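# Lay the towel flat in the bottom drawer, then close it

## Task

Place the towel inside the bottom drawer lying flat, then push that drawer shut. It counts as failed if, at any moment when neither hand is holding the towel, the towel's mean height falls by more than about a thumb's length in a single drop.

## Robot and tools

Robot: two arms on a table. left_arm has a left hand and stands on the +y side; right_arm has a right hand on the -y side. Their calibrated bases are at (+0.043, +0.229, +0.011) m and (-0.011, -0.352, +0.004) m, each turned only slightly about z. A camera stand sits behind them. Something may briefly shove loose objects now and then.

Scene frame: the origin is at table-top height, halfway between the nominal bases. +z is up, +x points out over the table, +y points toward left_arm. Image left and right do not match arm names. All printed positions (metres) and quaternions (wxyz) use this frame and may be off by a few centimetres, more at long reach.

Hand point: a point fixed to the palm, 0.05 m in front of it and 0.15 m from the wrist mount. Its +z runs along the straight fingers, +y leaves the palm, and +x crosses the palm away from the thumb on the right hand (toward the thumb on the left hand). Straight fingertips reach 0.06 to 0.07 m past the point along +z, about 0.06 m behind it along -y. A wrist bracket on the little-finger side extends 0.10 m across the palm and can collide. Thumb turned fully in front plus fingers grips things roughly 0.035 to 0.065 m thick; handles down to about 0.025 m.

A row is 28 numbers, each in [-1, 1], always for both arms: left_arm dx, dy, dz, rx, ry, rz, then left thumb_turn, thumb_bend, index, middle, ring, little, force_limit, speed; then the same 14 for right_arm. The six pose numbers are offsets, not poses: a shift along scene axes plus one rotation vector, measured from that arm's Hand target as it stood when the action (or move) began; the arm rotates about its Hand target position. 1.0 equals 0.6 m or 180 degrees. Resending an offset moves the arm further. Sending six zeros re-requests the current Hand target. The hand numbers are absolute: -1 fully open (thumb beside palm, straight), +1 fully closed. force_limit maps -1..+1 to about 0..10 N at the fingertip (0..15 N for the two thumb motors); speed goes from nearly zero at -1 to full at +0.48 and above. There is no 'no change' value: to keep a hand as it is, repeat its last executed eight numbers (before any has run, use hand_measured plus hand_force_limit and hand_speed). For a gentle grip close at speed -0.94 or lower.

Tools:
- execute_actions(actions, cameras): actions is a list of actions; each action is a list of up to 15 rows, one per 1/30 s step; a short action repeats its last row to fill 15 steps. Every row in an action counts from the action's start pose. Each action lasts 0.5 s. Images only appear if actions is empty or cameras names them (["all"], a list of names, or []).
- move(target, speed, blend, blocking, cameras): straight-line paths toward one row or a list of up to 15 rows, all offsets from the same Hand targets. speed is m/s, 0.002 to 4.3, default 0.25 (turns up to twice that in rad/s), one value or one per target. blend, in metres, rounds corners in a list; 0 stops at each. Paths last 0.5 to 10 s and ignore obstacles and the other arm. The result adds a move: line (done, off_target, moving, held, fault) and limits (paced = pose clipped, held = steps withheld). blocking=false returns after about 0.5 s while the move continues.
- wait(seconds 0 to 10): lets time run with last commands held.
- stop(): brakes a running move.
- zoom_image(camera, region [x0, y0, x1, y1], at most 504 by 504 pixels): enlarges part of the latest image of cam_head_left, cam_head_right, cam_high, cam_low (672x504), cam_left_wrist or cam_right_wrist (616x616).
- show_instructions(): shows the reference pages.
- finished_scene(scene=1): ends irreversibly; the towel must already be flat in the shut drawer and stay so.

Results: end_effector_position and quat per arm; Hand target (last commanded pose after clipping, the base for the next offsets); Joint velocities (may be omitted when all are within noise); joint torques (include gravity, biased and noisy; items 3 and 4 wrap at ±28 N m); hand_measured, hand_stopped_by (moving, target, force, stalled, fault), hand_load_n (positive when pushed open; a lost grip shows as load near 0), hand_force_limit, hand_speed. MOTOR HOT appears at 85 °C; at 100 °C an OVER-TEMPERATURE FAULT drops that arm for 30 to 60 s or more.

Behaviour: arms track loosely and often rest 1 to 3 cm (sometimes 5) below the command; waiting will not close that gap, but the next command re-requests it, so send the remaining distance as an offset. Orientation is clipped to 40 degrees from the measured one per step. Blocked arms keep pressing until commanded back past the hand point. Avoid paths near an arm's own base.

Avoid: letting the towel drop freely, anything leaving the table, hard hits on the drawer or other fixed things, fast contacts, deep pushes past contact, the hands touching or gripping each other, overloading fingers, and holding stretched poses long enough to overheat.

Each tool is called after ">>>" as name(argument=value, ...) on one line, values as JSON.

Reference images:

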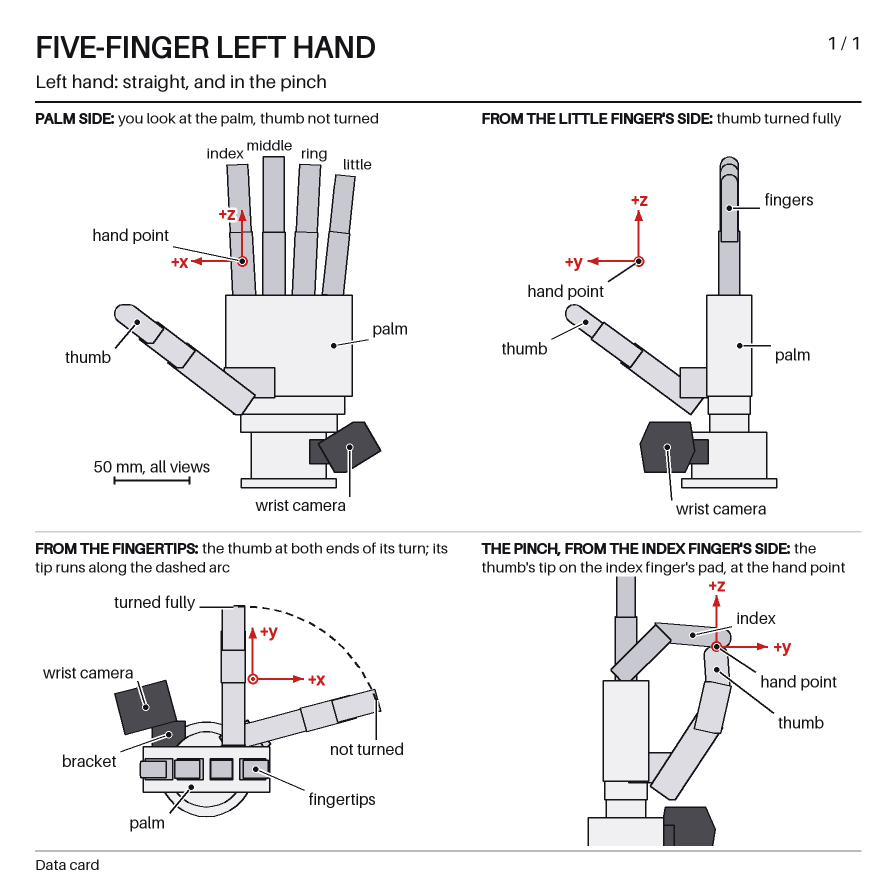

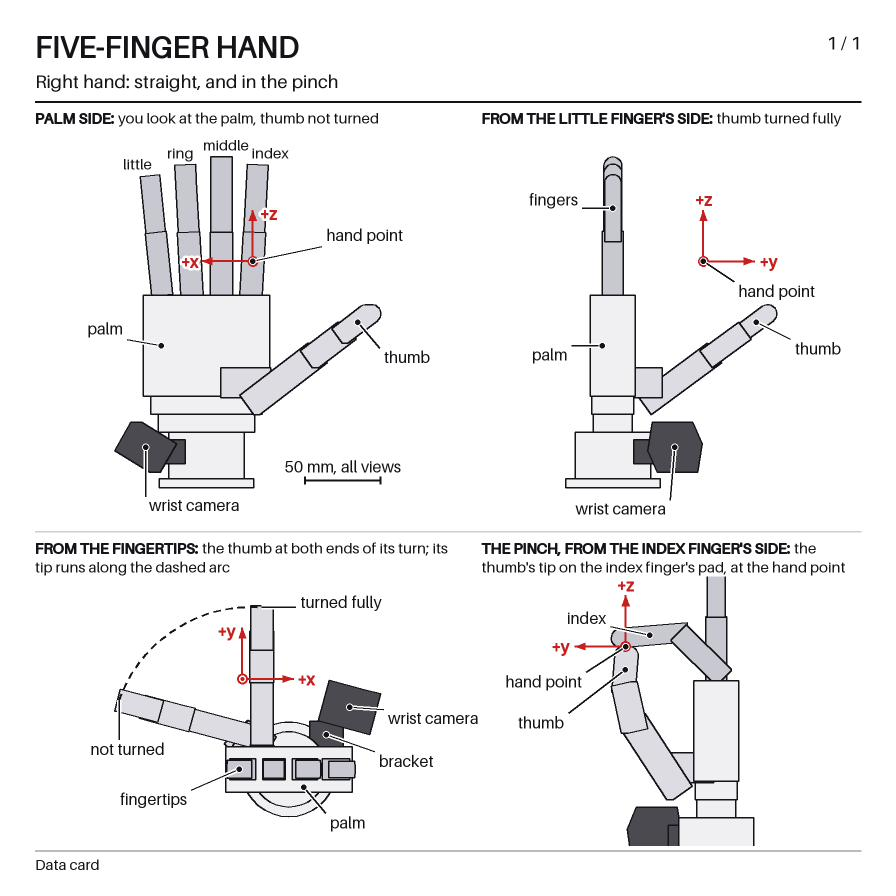

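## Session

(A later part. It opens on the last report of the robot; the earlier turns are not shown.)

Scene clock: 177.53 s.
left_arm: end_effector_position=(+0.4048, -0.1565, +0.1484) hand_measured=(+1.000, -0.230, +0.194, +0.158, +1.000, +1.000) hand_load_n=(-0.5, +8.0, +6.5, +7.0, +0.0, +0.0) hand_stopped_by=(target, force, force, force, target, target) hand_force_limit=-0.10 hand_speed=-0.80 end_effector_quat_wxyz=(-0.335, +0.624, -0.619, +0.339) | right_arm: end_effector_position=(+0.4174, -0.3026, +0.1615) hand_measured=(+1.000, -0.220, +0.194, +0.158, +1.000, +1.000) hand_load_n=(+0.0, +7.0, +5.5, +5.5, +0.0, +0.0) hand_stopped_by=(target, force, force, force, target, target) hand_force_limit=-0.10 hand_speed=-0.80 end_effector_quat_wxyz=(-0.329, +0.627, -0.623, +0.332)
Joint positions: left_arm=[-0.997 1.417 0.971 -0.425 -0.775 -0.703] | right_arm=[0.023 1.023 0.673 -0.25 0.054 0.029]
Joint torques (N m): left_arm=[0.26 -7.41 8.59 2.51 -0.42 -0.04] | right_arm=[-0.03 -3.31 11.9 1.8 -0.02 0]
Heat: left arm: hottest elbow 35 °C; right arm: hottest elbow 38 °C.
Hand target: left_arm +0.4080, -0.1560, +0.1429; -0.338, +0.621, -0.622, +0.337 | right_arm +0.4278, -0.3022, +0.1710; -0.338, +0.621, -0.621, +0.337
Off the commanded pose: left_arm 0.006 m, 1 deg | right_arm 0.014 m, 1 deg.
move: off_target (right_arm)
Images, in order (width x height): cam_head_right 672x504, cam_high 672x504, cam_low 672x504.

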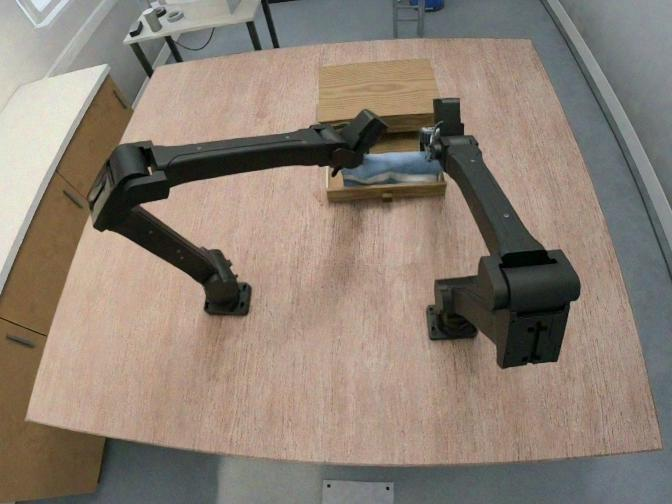

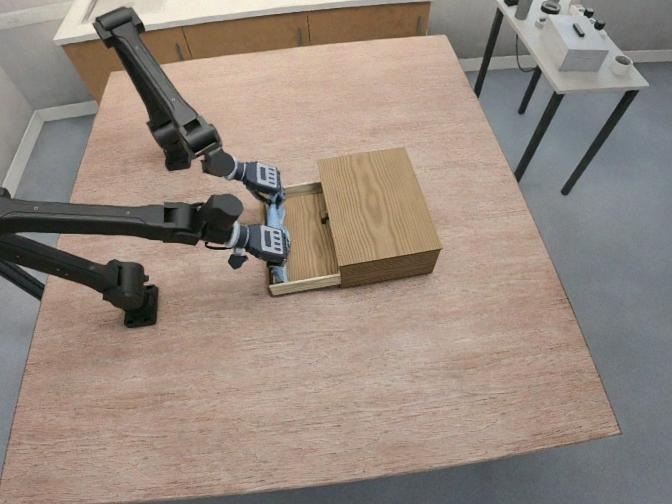

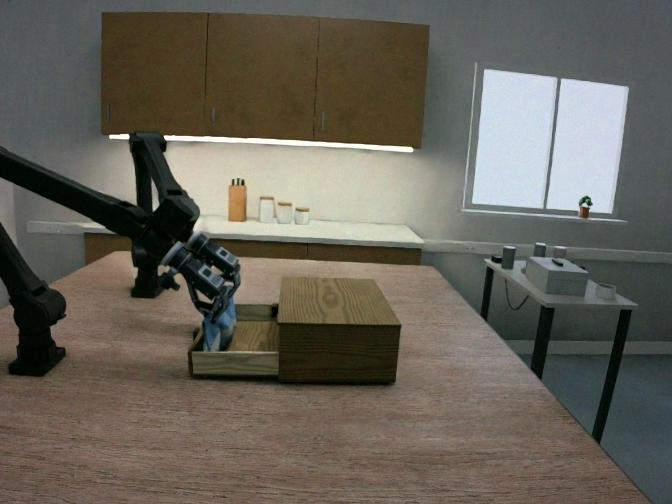

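>>> move(target=[[0.02,0,0.112,0,0,0,1,0.15,0.5,0.5,1,1,-0.1,-0.8,0.011,0.0,0.065,0,0,0,1,0.15,0.5,0.5,1,1,-0.1,-0.8],[0.02,0,0.112,0,0.1,0,1,0.15,0.5,0.5,1,1,-0.1,-0.8,0.011,0.0,0.065,0,0.1,0,1,0.15,0.5,0.5,1,1,-0.1,-0.8]], speed=0.12, cameras=["cam_low","cam_high"])

>>> zoom_image(camera="cam_low", region=[170, 210, 310, 390])

>>> zoom_image(camera="cam_high", region=[220, 140, 360, 310])

Scene clock: 183.10 s.
left_arm: end_effector_position=(+0.4050, -0.1443, +0.1909) hand_measured=(+1.000, -0.230, +0.194, +0.158, +1.000, +1.000) hand_load_n=(+0.0, +8.0, +7.0, +7.0, +0.0, +0.0) hand_stopped_by=(target, force, force, force, target, target) hand_force_limit=-0.10 hand_speed=-0.80 end_effector_quat_wxyz=(-0.238, +0.658, -0.679, +0.221) | right_arm: end_effector_position=(+0.4193, -0.2993, +0.1938) hand_measured=(+1.000, -0.220, +0.194, +0.158, +1.000, +1.000) hand_load_n=(-0.5, +6.5, +5.5, +5.5, +0.0, +0.0) hand_stopped_by=(target, force, force, force, target, target) hand_force_limit=-0.10 hand_speed=-0.80 end_effector_quat_wxyz=(-0.228, +0.677, -0.662, +0.229)
Joint positions: left_arm=[-0.88 1.457 1.254 -0.914 -0.499 -0.724] | right_arm=[0.021 1.177 0.999 -0.736 0.033 0.03]
Joint torques (N m): left_arm=[1.08 -8.29 14.72 0.84 -0.37 -0.31] | right_arm=[-0.91 -5.77 14.34 0.68 0.07 0.11]
Heat: left arm: hottest elbow 35 °C; right arm: hottest elbow 39 °C.
Hand target: left_arm +0.4200, -0.1560, +0.2102; -0.236, +0.666, -0.667, +0.236 | right_arm +0.4343, -0.3022, +0.2099; -0.236, +0.667, -0.667, +0.236
Off the commanded pose: left_arm 0.027 m, 2 deg | right_arm 0.022 m, 2 deg.
move: off_target (left_arm, right_arm)
Images, in order (width x height): cam_high 672x504, cam_low 672x504.

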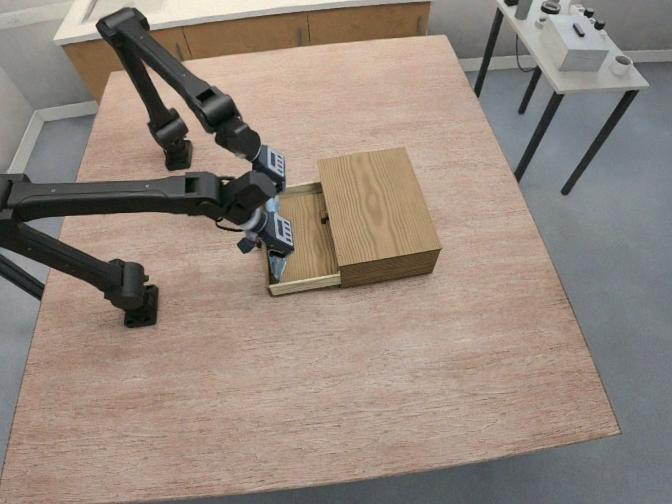

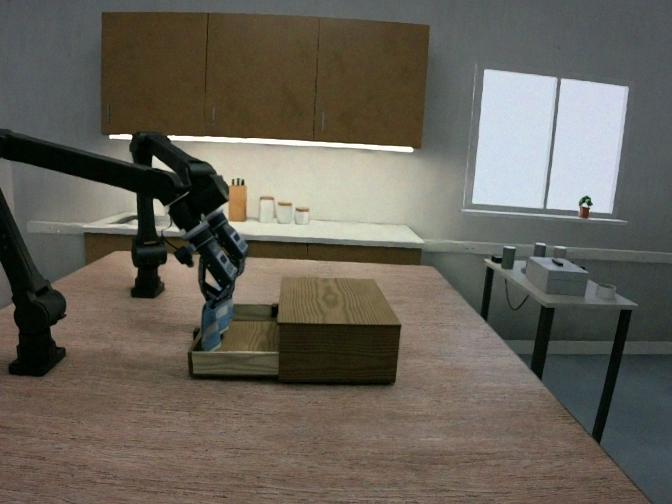

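Scaled by 2.800 from the camera's 672x504 image, which has a finer 960x720 frame.

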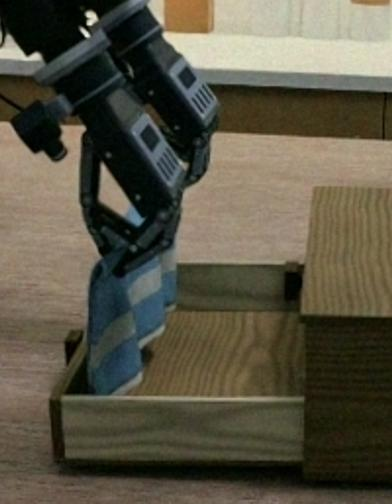

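Scaled by 2.965 from the camera's 672x504 image, which has a finer 960x720 frame.

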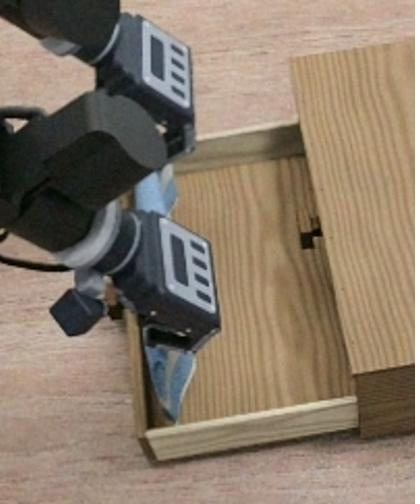

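>>> move(target=[[0.0,-0.015,0.0,0,0.09,0,1,0.15,0.5,0.5,1,1,-0.1,-0.8,0.0,-0.003,0.0,0,0.09,0,1,0.15,0.5,0.5,1,1,-0.1,-0.8]], speed=0.12, cameras=["cam_low","cam_high"])

>>> zoom_image(camera="cam_low", region=[170, 210, 310, 390])

>>> zoom_image(camera="cam_high", region=[220, 140, 360, 310])

Scene clock: 185.07 s.
left_arm: end_effector_position=(+0.4048, -0.1532, +0.1921) hand_measured=(+1.000, -0.230, +0.194, +0.158, +1.000, +1.000) hand_load_n=(-0.5, +8.0, +7.0, +7.0, +0.0, +0.0) hand_stopped_by=(target, force, force, force, target, target) hand_force_limit=-0.10 hand_speed=-0.80 end_effector_quat_wxyz=(-0.141, +0.685, -0.704, +0.123) | right_arm: end_effector_position=(+0.4196, -0.3021, +0.1979) hand_measured=(+1.000, -0.220, +0.194, +0.158, +1.000, +1.000) hand_load_n=(-0.5, +6.5, +5.5, +5.5, +0.0, +0.0) hand_stopped_by=(target, force, force, force, target, target) hand_force_limit=-0.10 hand_speed=-0.80 end_effector_quat_wxyz=(-0.132, +0.700, -0.689, +0.134)
Joint positions: left_arm=[-0.806 1.601 1.468 -1.185 -0.281 -0.735] | right_arm=[0.008 1.362 1.231 -1.062 0.018 0.03]
Joint torques (N m): left_arm=[0.56 -10.34 14.74 0.66 -0.14 -0.31] | right_arm=[-1.03 -7.82 13.76 0.36 -0.03 0.07]
Heat: left arm: hottest elbow 35 °C; right arm: hottest elbow 39 °C.
Hand target: left_arm +0.4200, -0.1650, +0.2101; -0.140, +0.693, -0.694, +0.140 | right_arm +0.4343, -0.3040, +0.2100; -0.140, +0.693, -0.693, +0.140
Off the commanded pose: left_arm 0.026 m, 2 deg | right_arm 0.019 m, 1 deg.
move: off_target (left_arm, right_arm)
Images, in order (width x height): cam_high 672x504, cam_low 672x504.

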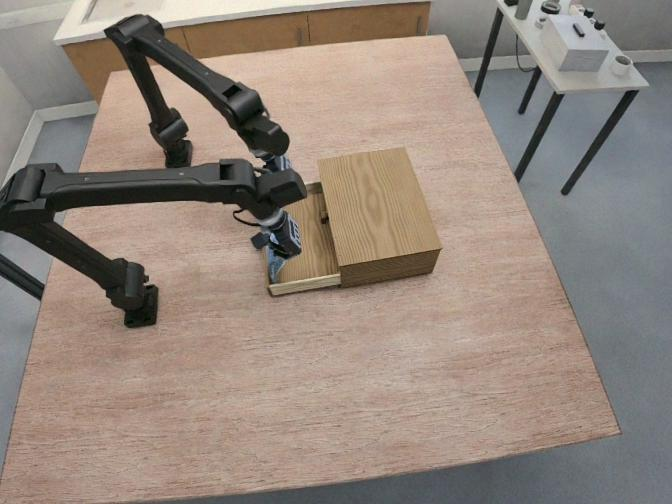

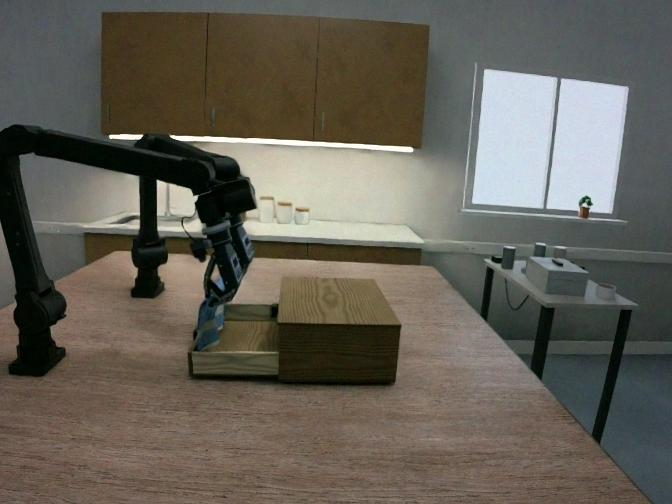

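Scaled by 2.800 from the camera's 672x504 image, which has a finer 960x720 frame.

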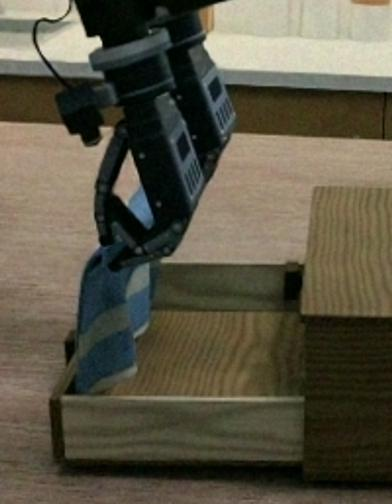

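Scaled by 2.965 from the camera's 672x504 image, which has a finer 960x720 frame.

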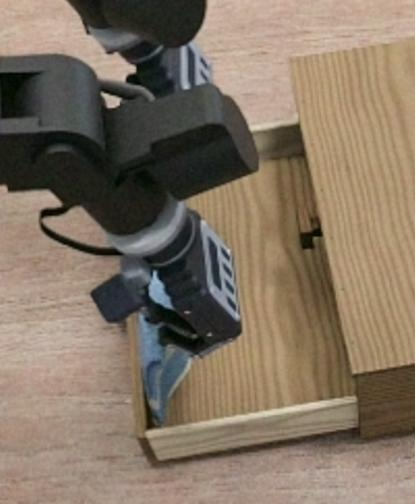

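>>> move(target=[[0.0,0.0,-0.072,0,0,0,1,0.15,0.5,0.5,1,1,-0.1,-0.8,0.0,0,-0.058,0,0,0,1,0.15,0.5,0.5,1,1,-0.1,-0.8],[-0.067,0.0,-0.072,0,0,0,1,0.15,0.5,0.5,1,1,-0.1,-0.8,-0.067,0,-0.058,0,0,0,1,0.15,0.5,0.5,1,1,-0.1,-0.8]], speed=0.1, cameras=["cam_low","cam_high"])

>>> zoom_image(camera="cam_low", region=[170, 210, 310, 390])

>>> zoom_image(camera="cam_high", region=[220, 140, 360, 310])

Scene clock: 187.63 s.
left_arm: end_effector_position=(+0.3779, -0.1625, +0.1550) hand_measured=(+1.000, -0.230, +0.194, +0.158, +1.000, +1.000) hand_load_n=(-0.5, +8.0, +7.0, +7.0, +0.0, +0.0) hand_stopped_by=(target, force, force, force, target, target) hand_force_limit=-0.10 hand_speed=-0.80 end_effector_quat_wxyz=(-0.141, +0.687, -0.703, +0.122) | right_arm: end_effector_position=(+0.3931, -0.3034, +0.1735) hand_measured=(+1.000, -0.220, +0.194, +0.158, +1.000, +1.000) hand_load_n=(-0.5, +6.5, +5.5, +5.5, +0.0, +0.0) hand_stopped_by=(target, force, force, force, target, target) hand_force_limit=-0.10 hand_speed=-0.80 end_effector_quat_wxyz=(-0.137, +0.699, -0.688, +0.138)
Joint positions: left_arm=[-0.859 1.593 1.361 -1.103 -0.294 -0.794] | right_arm=[0.008 1.292 1.1 -0.986 0.018 0.03]
Joint torques (N m): left_arm=[-0.15 -12.45 9.06 1.48 -0.3 -0.34] | right_arm=[-0.44 -8.18 9.76 0.72 0.07 0.08]
Heat: left arm: hottest elbow 35 °C; right arm: hottest elbow 39 °C.
Hand target: left_arm +0.3798, -0.1651, +0.1670; -0.140, +0.692, -0.694, +0.140 | right_arm +0.3941, -0.3040, +0.1751; -0.140, +0.693, -0.693, +0.140
Off the commanded pose: left_arm 0.012 m, 2 deg | right_arm 0.002 m, 1 deg.
move: off_target (left_arm)
Images, in order (width x height): cam_high 672x504, cam_low 672x504.

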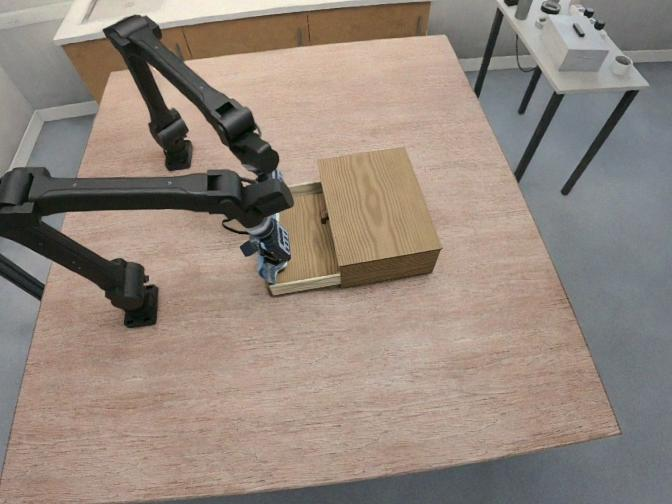

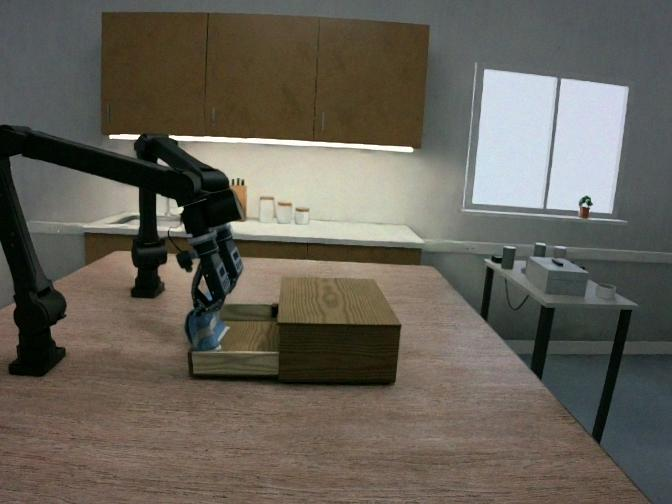

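Scaled by 2.800 from the camera's 672x504 image, which has a finer 960x720 frame.

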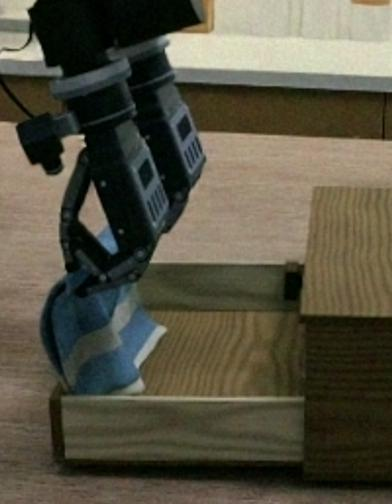

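Scaled by 2.965 from the camera's 672x504 image, which has a finer 960x720 frame.

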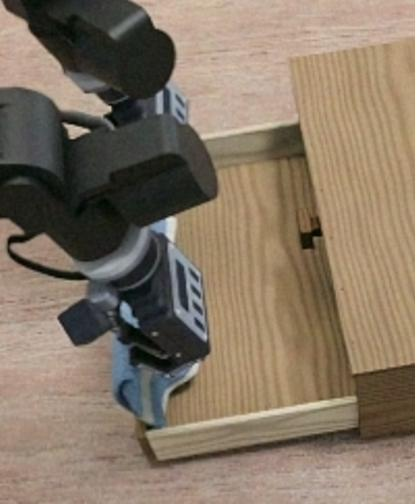

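>>> zoom_image(camera="cam_low", region=[175, 270, 255, 370])

Scaled by 5.040 from the camera's 672x504 image, which has a finer 960x720 frame.

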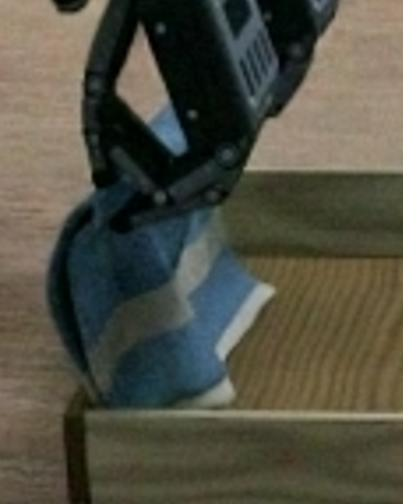

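>>> move(target=[[0.0,0.013,0.1417,0,-0.1,0,1,0.15,0.5,0.5,1,1,-0.1,-0.8,0.0,0,0.13,0,-0.1,0,1,0.15,0.5,0.5,1,1,-0.1,-0.8],[-0.0917,0.013,0.1417,0,-0.19,0,1,0.15,0.5,0.5,1,1,-0.1,-0.8,-0.0933,0,0.13,0,-0.19,0,1,0.15,0.5,0.5,1,1,-0.1,-0.8]], speed=0.12, cameras=["cam_low","cam_high","cam_head_left"])

>>> zoom_image(camera="cam_low", region=[150, 200, 290, 390])

>>> zoom_image(camera="cam_head_left", region=[270, 60, 470, 260])

Scene clock: 196.23 s.
left_arm: end_effector_position=(+0.3252, -0.1558, +0.2421) hand_measured=(+1.000, -0.230, +0.194, +0.158, +1.000, +1.000) hand_load_n=(-0.5, +8.0, +7.0, +7.0, +0.0, +0.0) hand_stopped_by=(target, force, force, force, target, target) hand_force_limit=-0.10 hand_speed=-0.80 end_effector_quat_wxyz=(-0.345, +0.614, -0.634, +0.319) | right_arm: end_effector_position=(+0.3359, -0.3074, +0.2493) hand_measured=(+1.000, -0.220, +0.194, +0.158, +1.000, +1.000) hand_load_n=(+0.0, +6.5, +5.5, +5.5, +0.0, +0.0) hand_stopped_by=(target, force, force, force, target, target) hand_force_limit=-0.10 hand_speed=-0.80 end_effector_quat_wxyz=(-0.329, +0.626, -0.622, +0.335)
Joint positions: left_arm=[-1.171 1.281 1.13 -0.912 -0.877 -0.889] | right_arm=[0.03 0.704 0.751 -0.641 0.064 0.032]
Joint torques (N m): left_arm=[-0.32 -8.53 9.09 2.1 -0.74 -0.31] | right_arm=[0.79 -1.38 10.76 1.89 0.15 0.12]
Heat: left arm: hottest elbow 34 °C; right arm: hottest elbow 39 °C.
Hand target: left_arm +0.3248, -0.1573, +0.2518; -0.338, +0.621, -0.622, +0.337 | right_arm +0.3382, -0.3040, +0.2531; -0.338, +0.621, -0.621, +0.337
Off the commanded pose: left_arm 0.010 m, 3 deg | right_arm 0.006 m, 1 deg.
move: off_target (left_arm)
Images, in order (width x height): cam_head_left 672x504, cam_high 672x504, cam_low 672x504.

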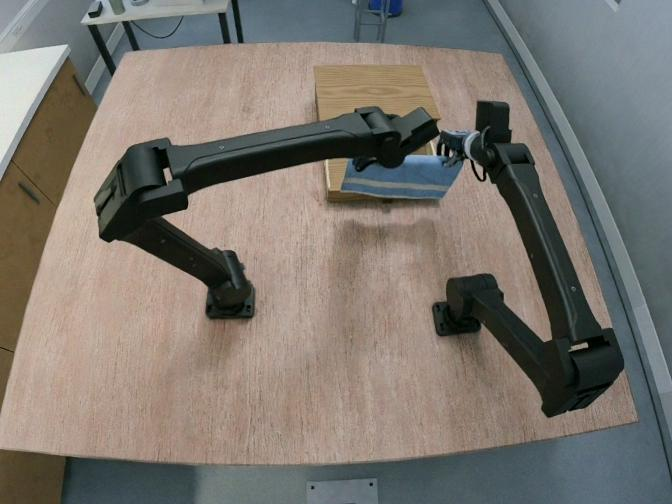

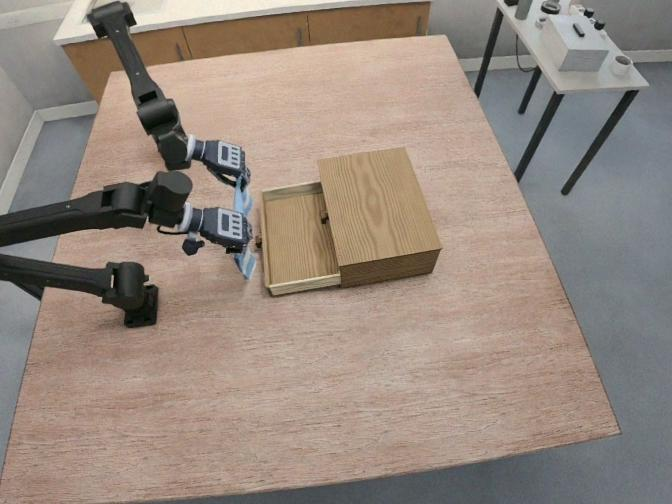

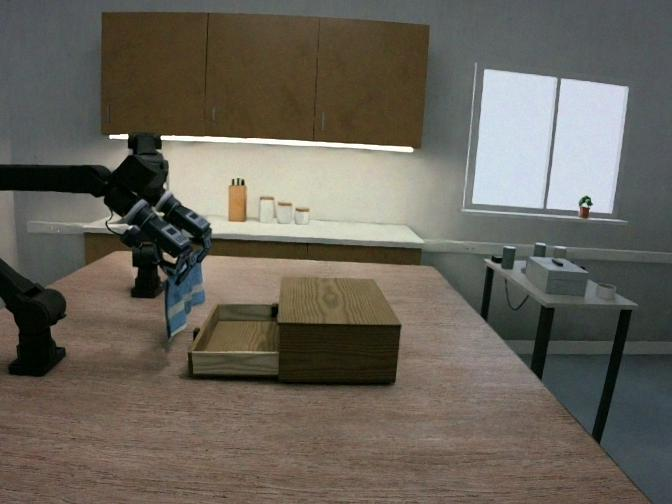

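Scaled by 2.653 from the camera's 672x504 image, which has a finer 960x720 frame.

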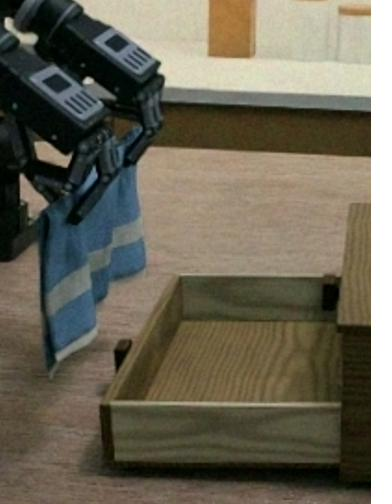

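Scaled by 2.520 from the camera's 672x504 image, which has a finer 960x720 frame.

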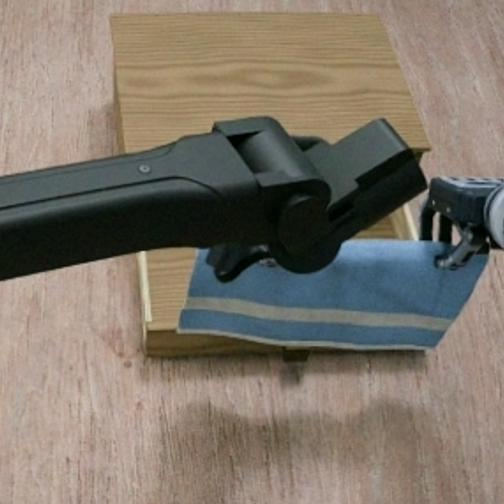

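>>> execute_actions(actions=[])

Scene clock: 197.43 s.
left_arm: end_effector_position=(+0.3252, -0.1559, +0.2421) hand_measured=(+1.000, -0.230, +0.194, +0.158, +1.000, +1.000) hand_load_n=(-0.5, +8.0, +7.0, +7.0, +0.0, +0.0) hand_stopped_by=(target, force, force, force, target, target) hand_force_limit=-0.10 hand_speed=-0.80 end_effector_quat_wxyz=(-0.345, +0.614, -0.634, +0.320) | right_arm: end_effector_position=(+0.3359, -0.3074, +0.2493) hand_measured=(+1.000, -0.220, +0.194, +0.158, +1.000, +1.000) hand_load_n=(+0.0, +6.5, +5.5, +5.5, +0.5, +0.0) hand_stopped_by=(target, force, force, force, target, target) hand_force_limit=-0.10 hand_speed=-0.80 end_effector_quat_wxyz=(-0.329, +0.626, -0.622, +0.335)
Joint positions: left_arm=[-1.171 1.281 1.13 -0.912 -0.877 -0.89] | right_arm=[0.03 0.704 0.751 -0.641 0.064 0.032]
Joint velocities: within noise
Joint torques (N m): left_arm=[-0.32 -8.7 9.09 2.07 -0.73 -0.3] | right_arm=[0.09 -1.67 10.82 1.78 0.19 0.11]
Heat: left arm: hottest elbow 34 °C; right arm: hottest elbow 39 °C.
Hand target: left_arm +0.3248, -0.1573, +0.2518; -0.338, +0.621, -0.622, +0.337 | right_arm +0.3382, -0.3040, +0.2531; -0.338, +0.621, -0.621, +0.337
Off the commanded pose: left_arm 0.010 m, 3 deg | right_arm 0.006 m, 1 deg.

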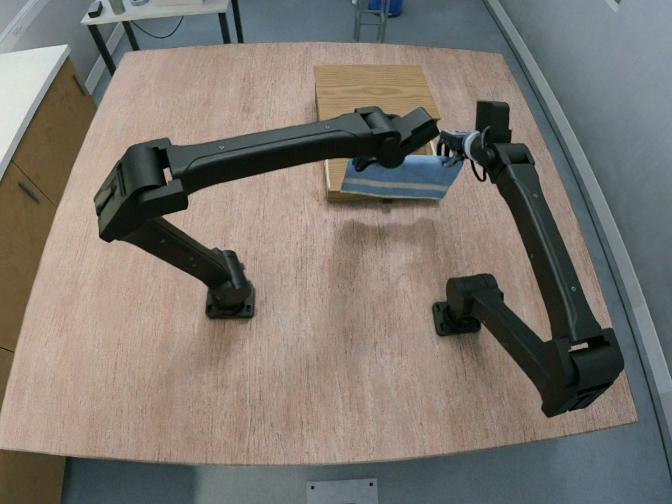

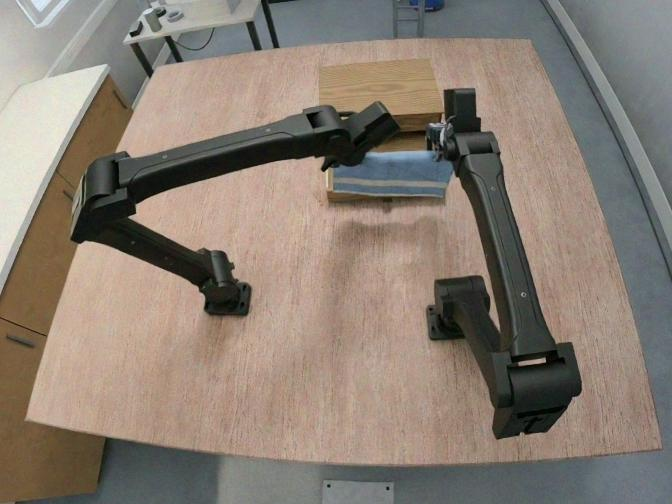

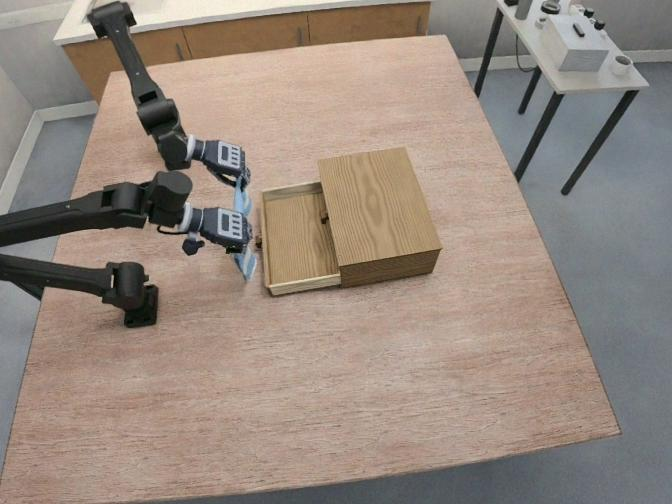

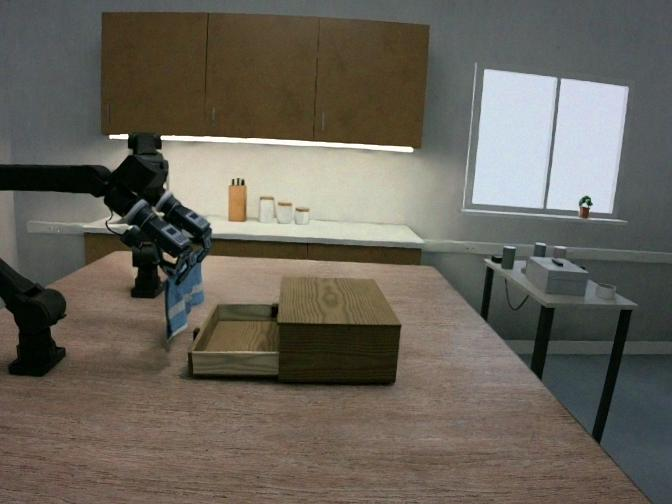

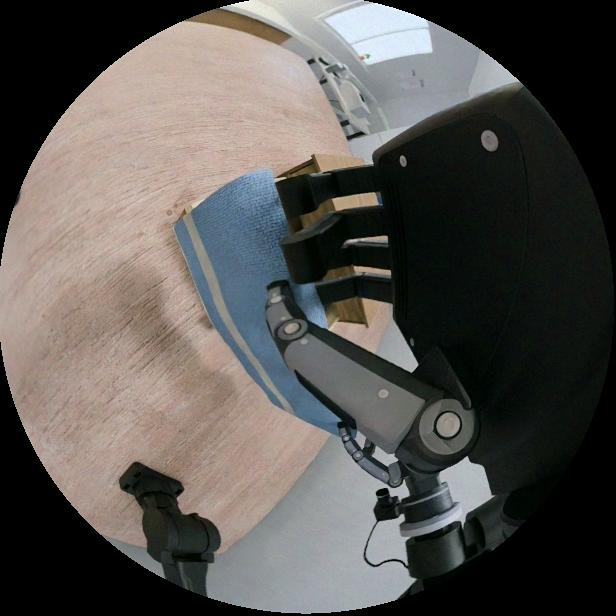

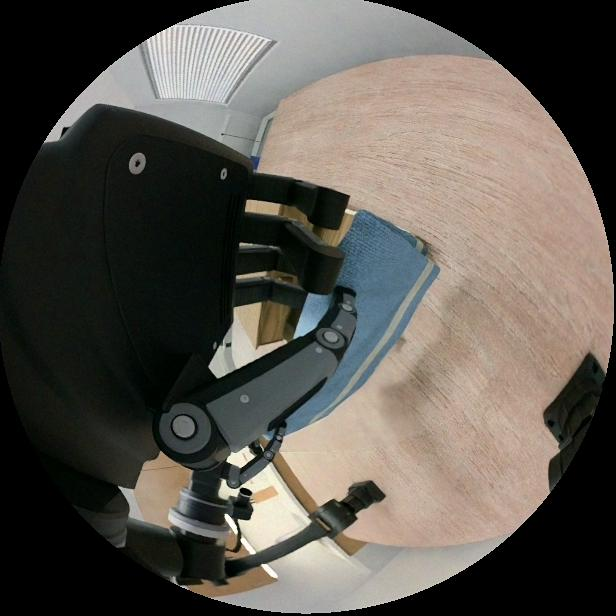

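>>> move(target=[-0.02, 0, -0.0817, 0, 0, 0, 1, 0.15, 0.5, 0.5, 1, 1, -0.1, -0.8, -0.02, 0, -0.0767, 0, 0, 0, 1, 0.15, 0.5, 0.5, 1, 1, -0.1, -0.8], speed=0.1, cameras=["cam_low", "cam_high"])

>>> zoom_image(camera="cam_low", region=[150, 210, 290, 390])

Scene clock: 198.93 s.
left_arm: end_effector_position=(+0.3131, -0.1534, +0.2012) hand_measured=(+1.000, -0.230, +0.194, +0.158, +1.000, +1.000) hand_load_n=(-0.5, +8.0, +7.0, +6.5, +0.0, +0.0) hand_stopped_by=(target, force, force, force, target, target) hand_force_limit=-0.10 hand_speed=-0.80 end_effector_quat_wxyz=(-0.341, +0.617, -0.629, +0.328) | right_arm: end_effector_position=(+0.3238, -0.3065, +0.2001) hand_measured=(+1.000, -0.220, +0.194, +0.158, +1.000, +1.000) hand_load_n=(+0.0, +6.5, +5.5, +5.5, +0.0, +0.0) hand_stopped_by=(target, force, force, force, target, target) hand_force_limit=-0.10 hand_speed=-0.80 end_effector_quat_wxyz=(-0.327, +0.628, -0.624, +0.331)
Joint positions: left_arm=[-1.197 1.279 1.017 -0.81 -0.891 -0.931] | right_arm=[0.036 0.669 0.614 -0.547 0.067 0.037]
Joint torques (N m): left_arm=[-0.56 -7.47 9.14 2.13 -0.77 -0.31] | right_arm=[0.67 -1.08 10.96 1.74 0.26 0.09]
Heat: left arm: hottest elbow 34 °C; right arm: hottest elbow 39 °C.
Hand target: left_arm +0.3128, -0.1573, +0.2029; -0.338, +0.621, -0.622, +0.337 | right_arm +0.3261, -0.3040, +0.2070; -0.338, +0.621, -0.621, +0.337
Off the commanded pose: left_arm 0.004 m, 1 deg | right_arm 0.008 m, 2 deg.
move: done
Images, in order (width x height): cam_high 672x504, cam_low 672x504.

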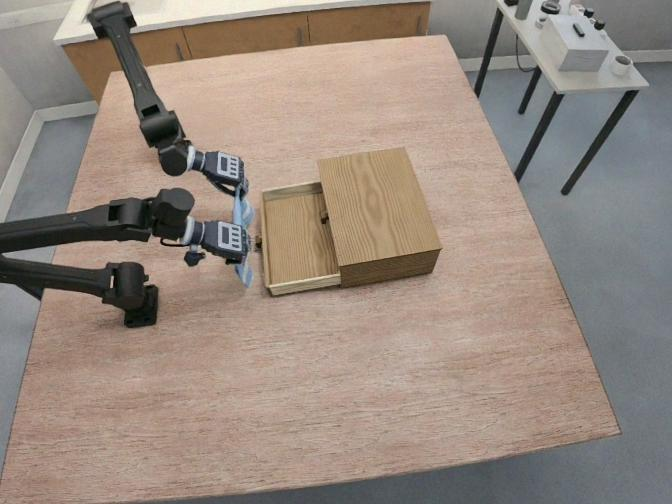

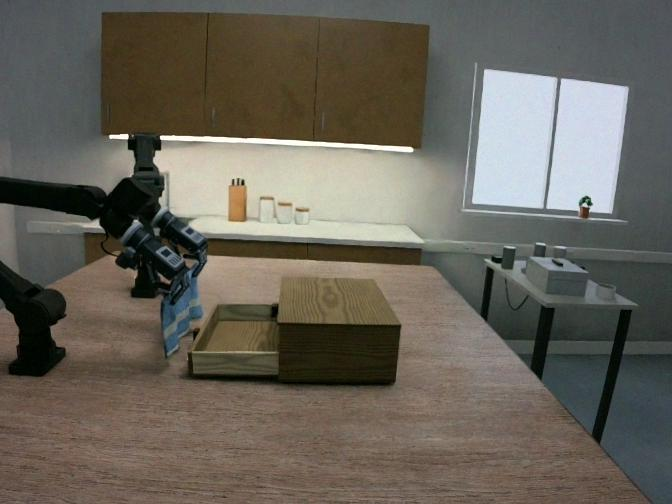

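Scaled by 2.800 from the camera's 672x504 image, which has a finer 960x720 frame.

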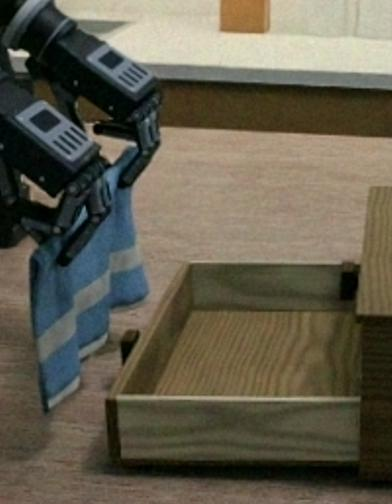

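>>> move(target=[0.0833, -0.0033, 0.025, 0, 0, 0, 1, 0.15, 0.5, 0.5, 1, 1, -0.1, -0.8, 0.09, 0.0017, 0.0467, 0, 0, 0, 1, 0.15, 0.5, 0.5, 1, 1, -0.1, -0.8], speed=0.1, cameras=["cam_low", "cam_high"])

>>> zoom_image(camera="cam_low", region=[150, 210, 290, 390])

Scene clock: 202.17 s.
left_arm: end_effector_position=(+0.3499, -0.1438, +0.1969) hand_measured=(+1.000, -0.230, +0.194, +0.158, +1.000, +1.000) hand_load_n=(+0.0, +8.0, +7.0, +7.0, +0.0, +0.0) hand_stopped_by=(target, force, force, force, target, target) hand_force_limit=-0.10 hand_speed=-0.80 end_effector_quat_wxyz=(-0.339, +0.622, -0.629, +0.320) | right_arm: end_effector_position=(+0.3649, -0.3014, +0.2115) hand_measured=(+1.000, -0.220, +0.194, +0.158, +1.000, +1.000) hand_load_n=(+0.0, +6.5, +5.5, +5.0, +0.0, +0.0) hand_stopped_by=(target, force, force, force, target, target) hand_force_limit=-0.10 hand_speed=-0.80 end_effector_quat_wxyz=(-0.324, +0.633, -0.625, +0.323)
Joint positions: left_arm=[-1.097 1.295 1.017 -0.721 -0.833 -0.821] | right_arm=[0.036 0.823 0.713 -0.512 0.057 0.037]
Joint torques (N m): left_arm=[0.21 -6.36 14.17 2.02 -0.64 0.04] | right_arm=[-0.85 -1.73 14.65 1.73 0.15 -0.02]
Heat: left arm: hottest elbow 35 °C; right arm: hottest elbow 39 °C.
Hand target: left_arm +0.3628, -0.1593, +0.2180; -0.338, +0.621, -0.622, +0.337 | right_arm +0.3802, -0.3029, +0.2353; -0.338, +0.621, -0.621, +0.337
Off the commanded pose: left_arm 0.029 m, 2 deg | right_arm 0.028 m, 3 deg.
move: off_target (left_arm, right_arm)
Images, in order (width x height): cam_high 672x504, cam_low 672x504.

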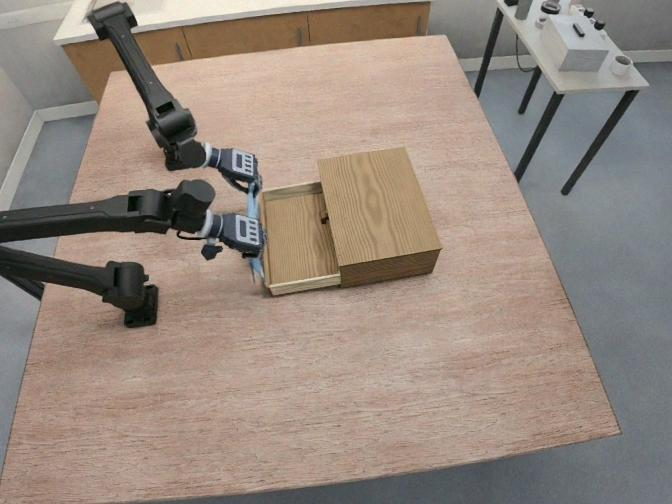

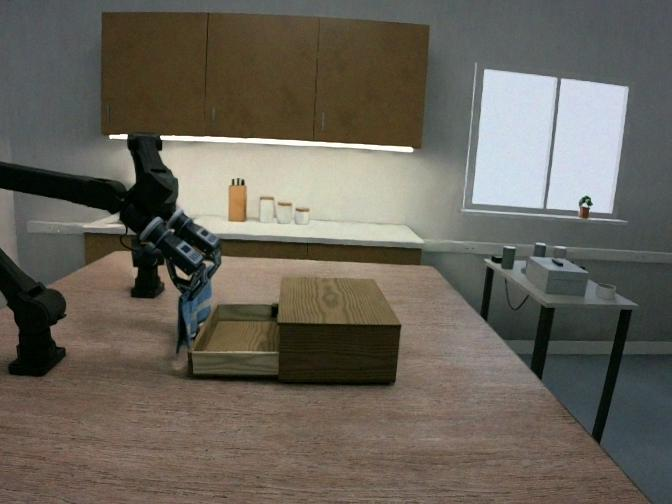

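Scaled by 2.800 from the camera's 672x504 image, which has a finer 960x720 frame.

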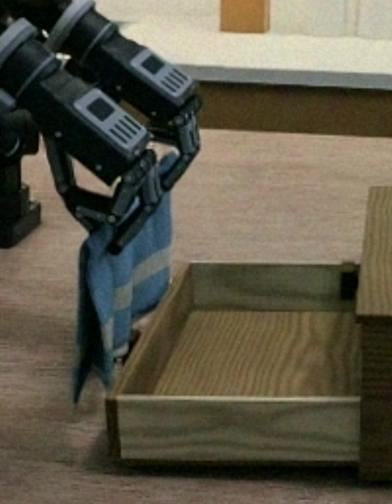

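>>> move(target=[0.1, -0.0167, -0.0033, 0, 0, 0, 1, 0.15, 0.5, 0.5, 1, 1, -0.1, -0.8, 0.0967, -0.0017, -0.01, 0, 0, 0, 1, 0.15, 0.5, 0.5, 1, 1, -0.1, -0.8], speed=0.08, cameras=["cam_low", "cam_high"])

>>> zoom_image(camera="cam_low", region=[150, 210, 290, 390])

>>> zoom_image(camera="cam_high", region=[220, 140, 360, 310])

Scene clock: 204.00 s.
left_arm: end_effector_position=(+0.4064, -0.1501, +0.1907) hand_measured=(+1.000, -0.230, +0.194, +0.158, +1.000, +1.000) hand_load_n=(-0.5, +8.0, +7.0, +7.0, +0.0, +0.0) hand_stopped_by=(target, force, force, force, target, target) hand_force_limit=-0.10 hand_speed=-0.80 end_effector_quat_wxyz=(-0.340, +0.621, -0.633, +0.312) | right_arm: end_effector_position=(+0.4194, -0.3013, +0.2041) hand_measured=(+1.000, -0.220, +0.194, +0.158, +1.000, +1.000) hand_load_n=(+0.0, +6.5, +5.5, +5.5, +0.0, +0.0) hand_stopped_by=(target, force, force, force, target, target) hand_force_limit=-0.10 hand_speed=-0.80 end_effector_quat_wxyz=(-0.323, +0.631, -0.629, +0.320)
Joint positions: left_arm=[-0.986 1.387 1.082 -0.619 -0.768 -0.692] | right_arm=[0.022 1.004 0.791 -0.415 0.048 0.037]
Joint torques (N m): left_arm=[0.26 -7.47 14.93 2.26 -0.44 -0.03] | right_arm=[-0.85 -3.78 14.75 1.72 0.03 -0.15]
Heat: left arm: hottest elbow 35 °C; right arm: hottest elbow 39 °C.
Hand target: left_arm +0.4228, -0.1693, +0.2160; -0.338, +0.621, -0.622, +0.337 | right_arm +0.4382, -0.3040, +0.2291; -0.338, +0.621, -0.621, +0.337
Off the commanded pose: left_arm 0.036 m, 3 deg | right_arm 0.032 m, 3 deg.
move: off_target (left_arm, right_arm)
Images, in order (width x height): cam_high 672x504, cam_low 672x504.

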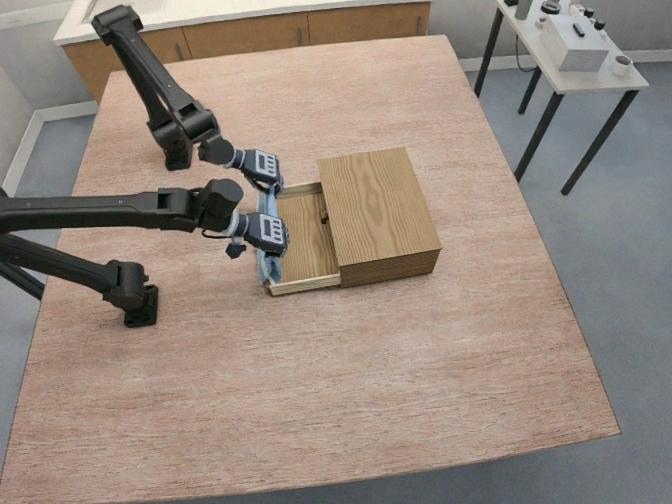

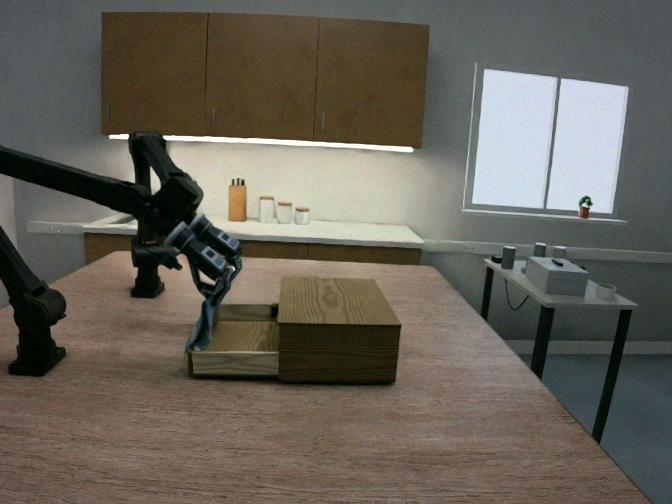

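Scaled by 2.800 from the camera's 672x504 image, which has a finer 960x720 frame.

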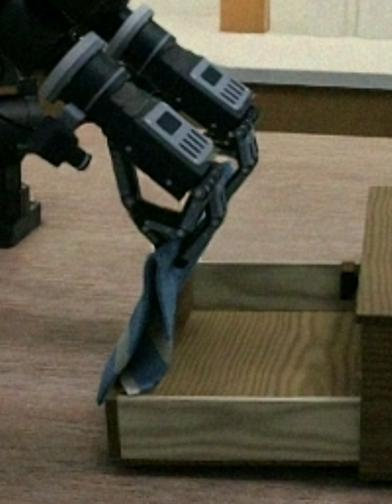

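Scaled by 2.965 from the camera's 672x504 image, which has a finer 960x720 frame.

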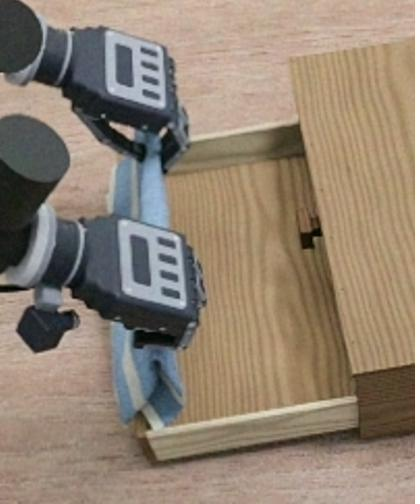

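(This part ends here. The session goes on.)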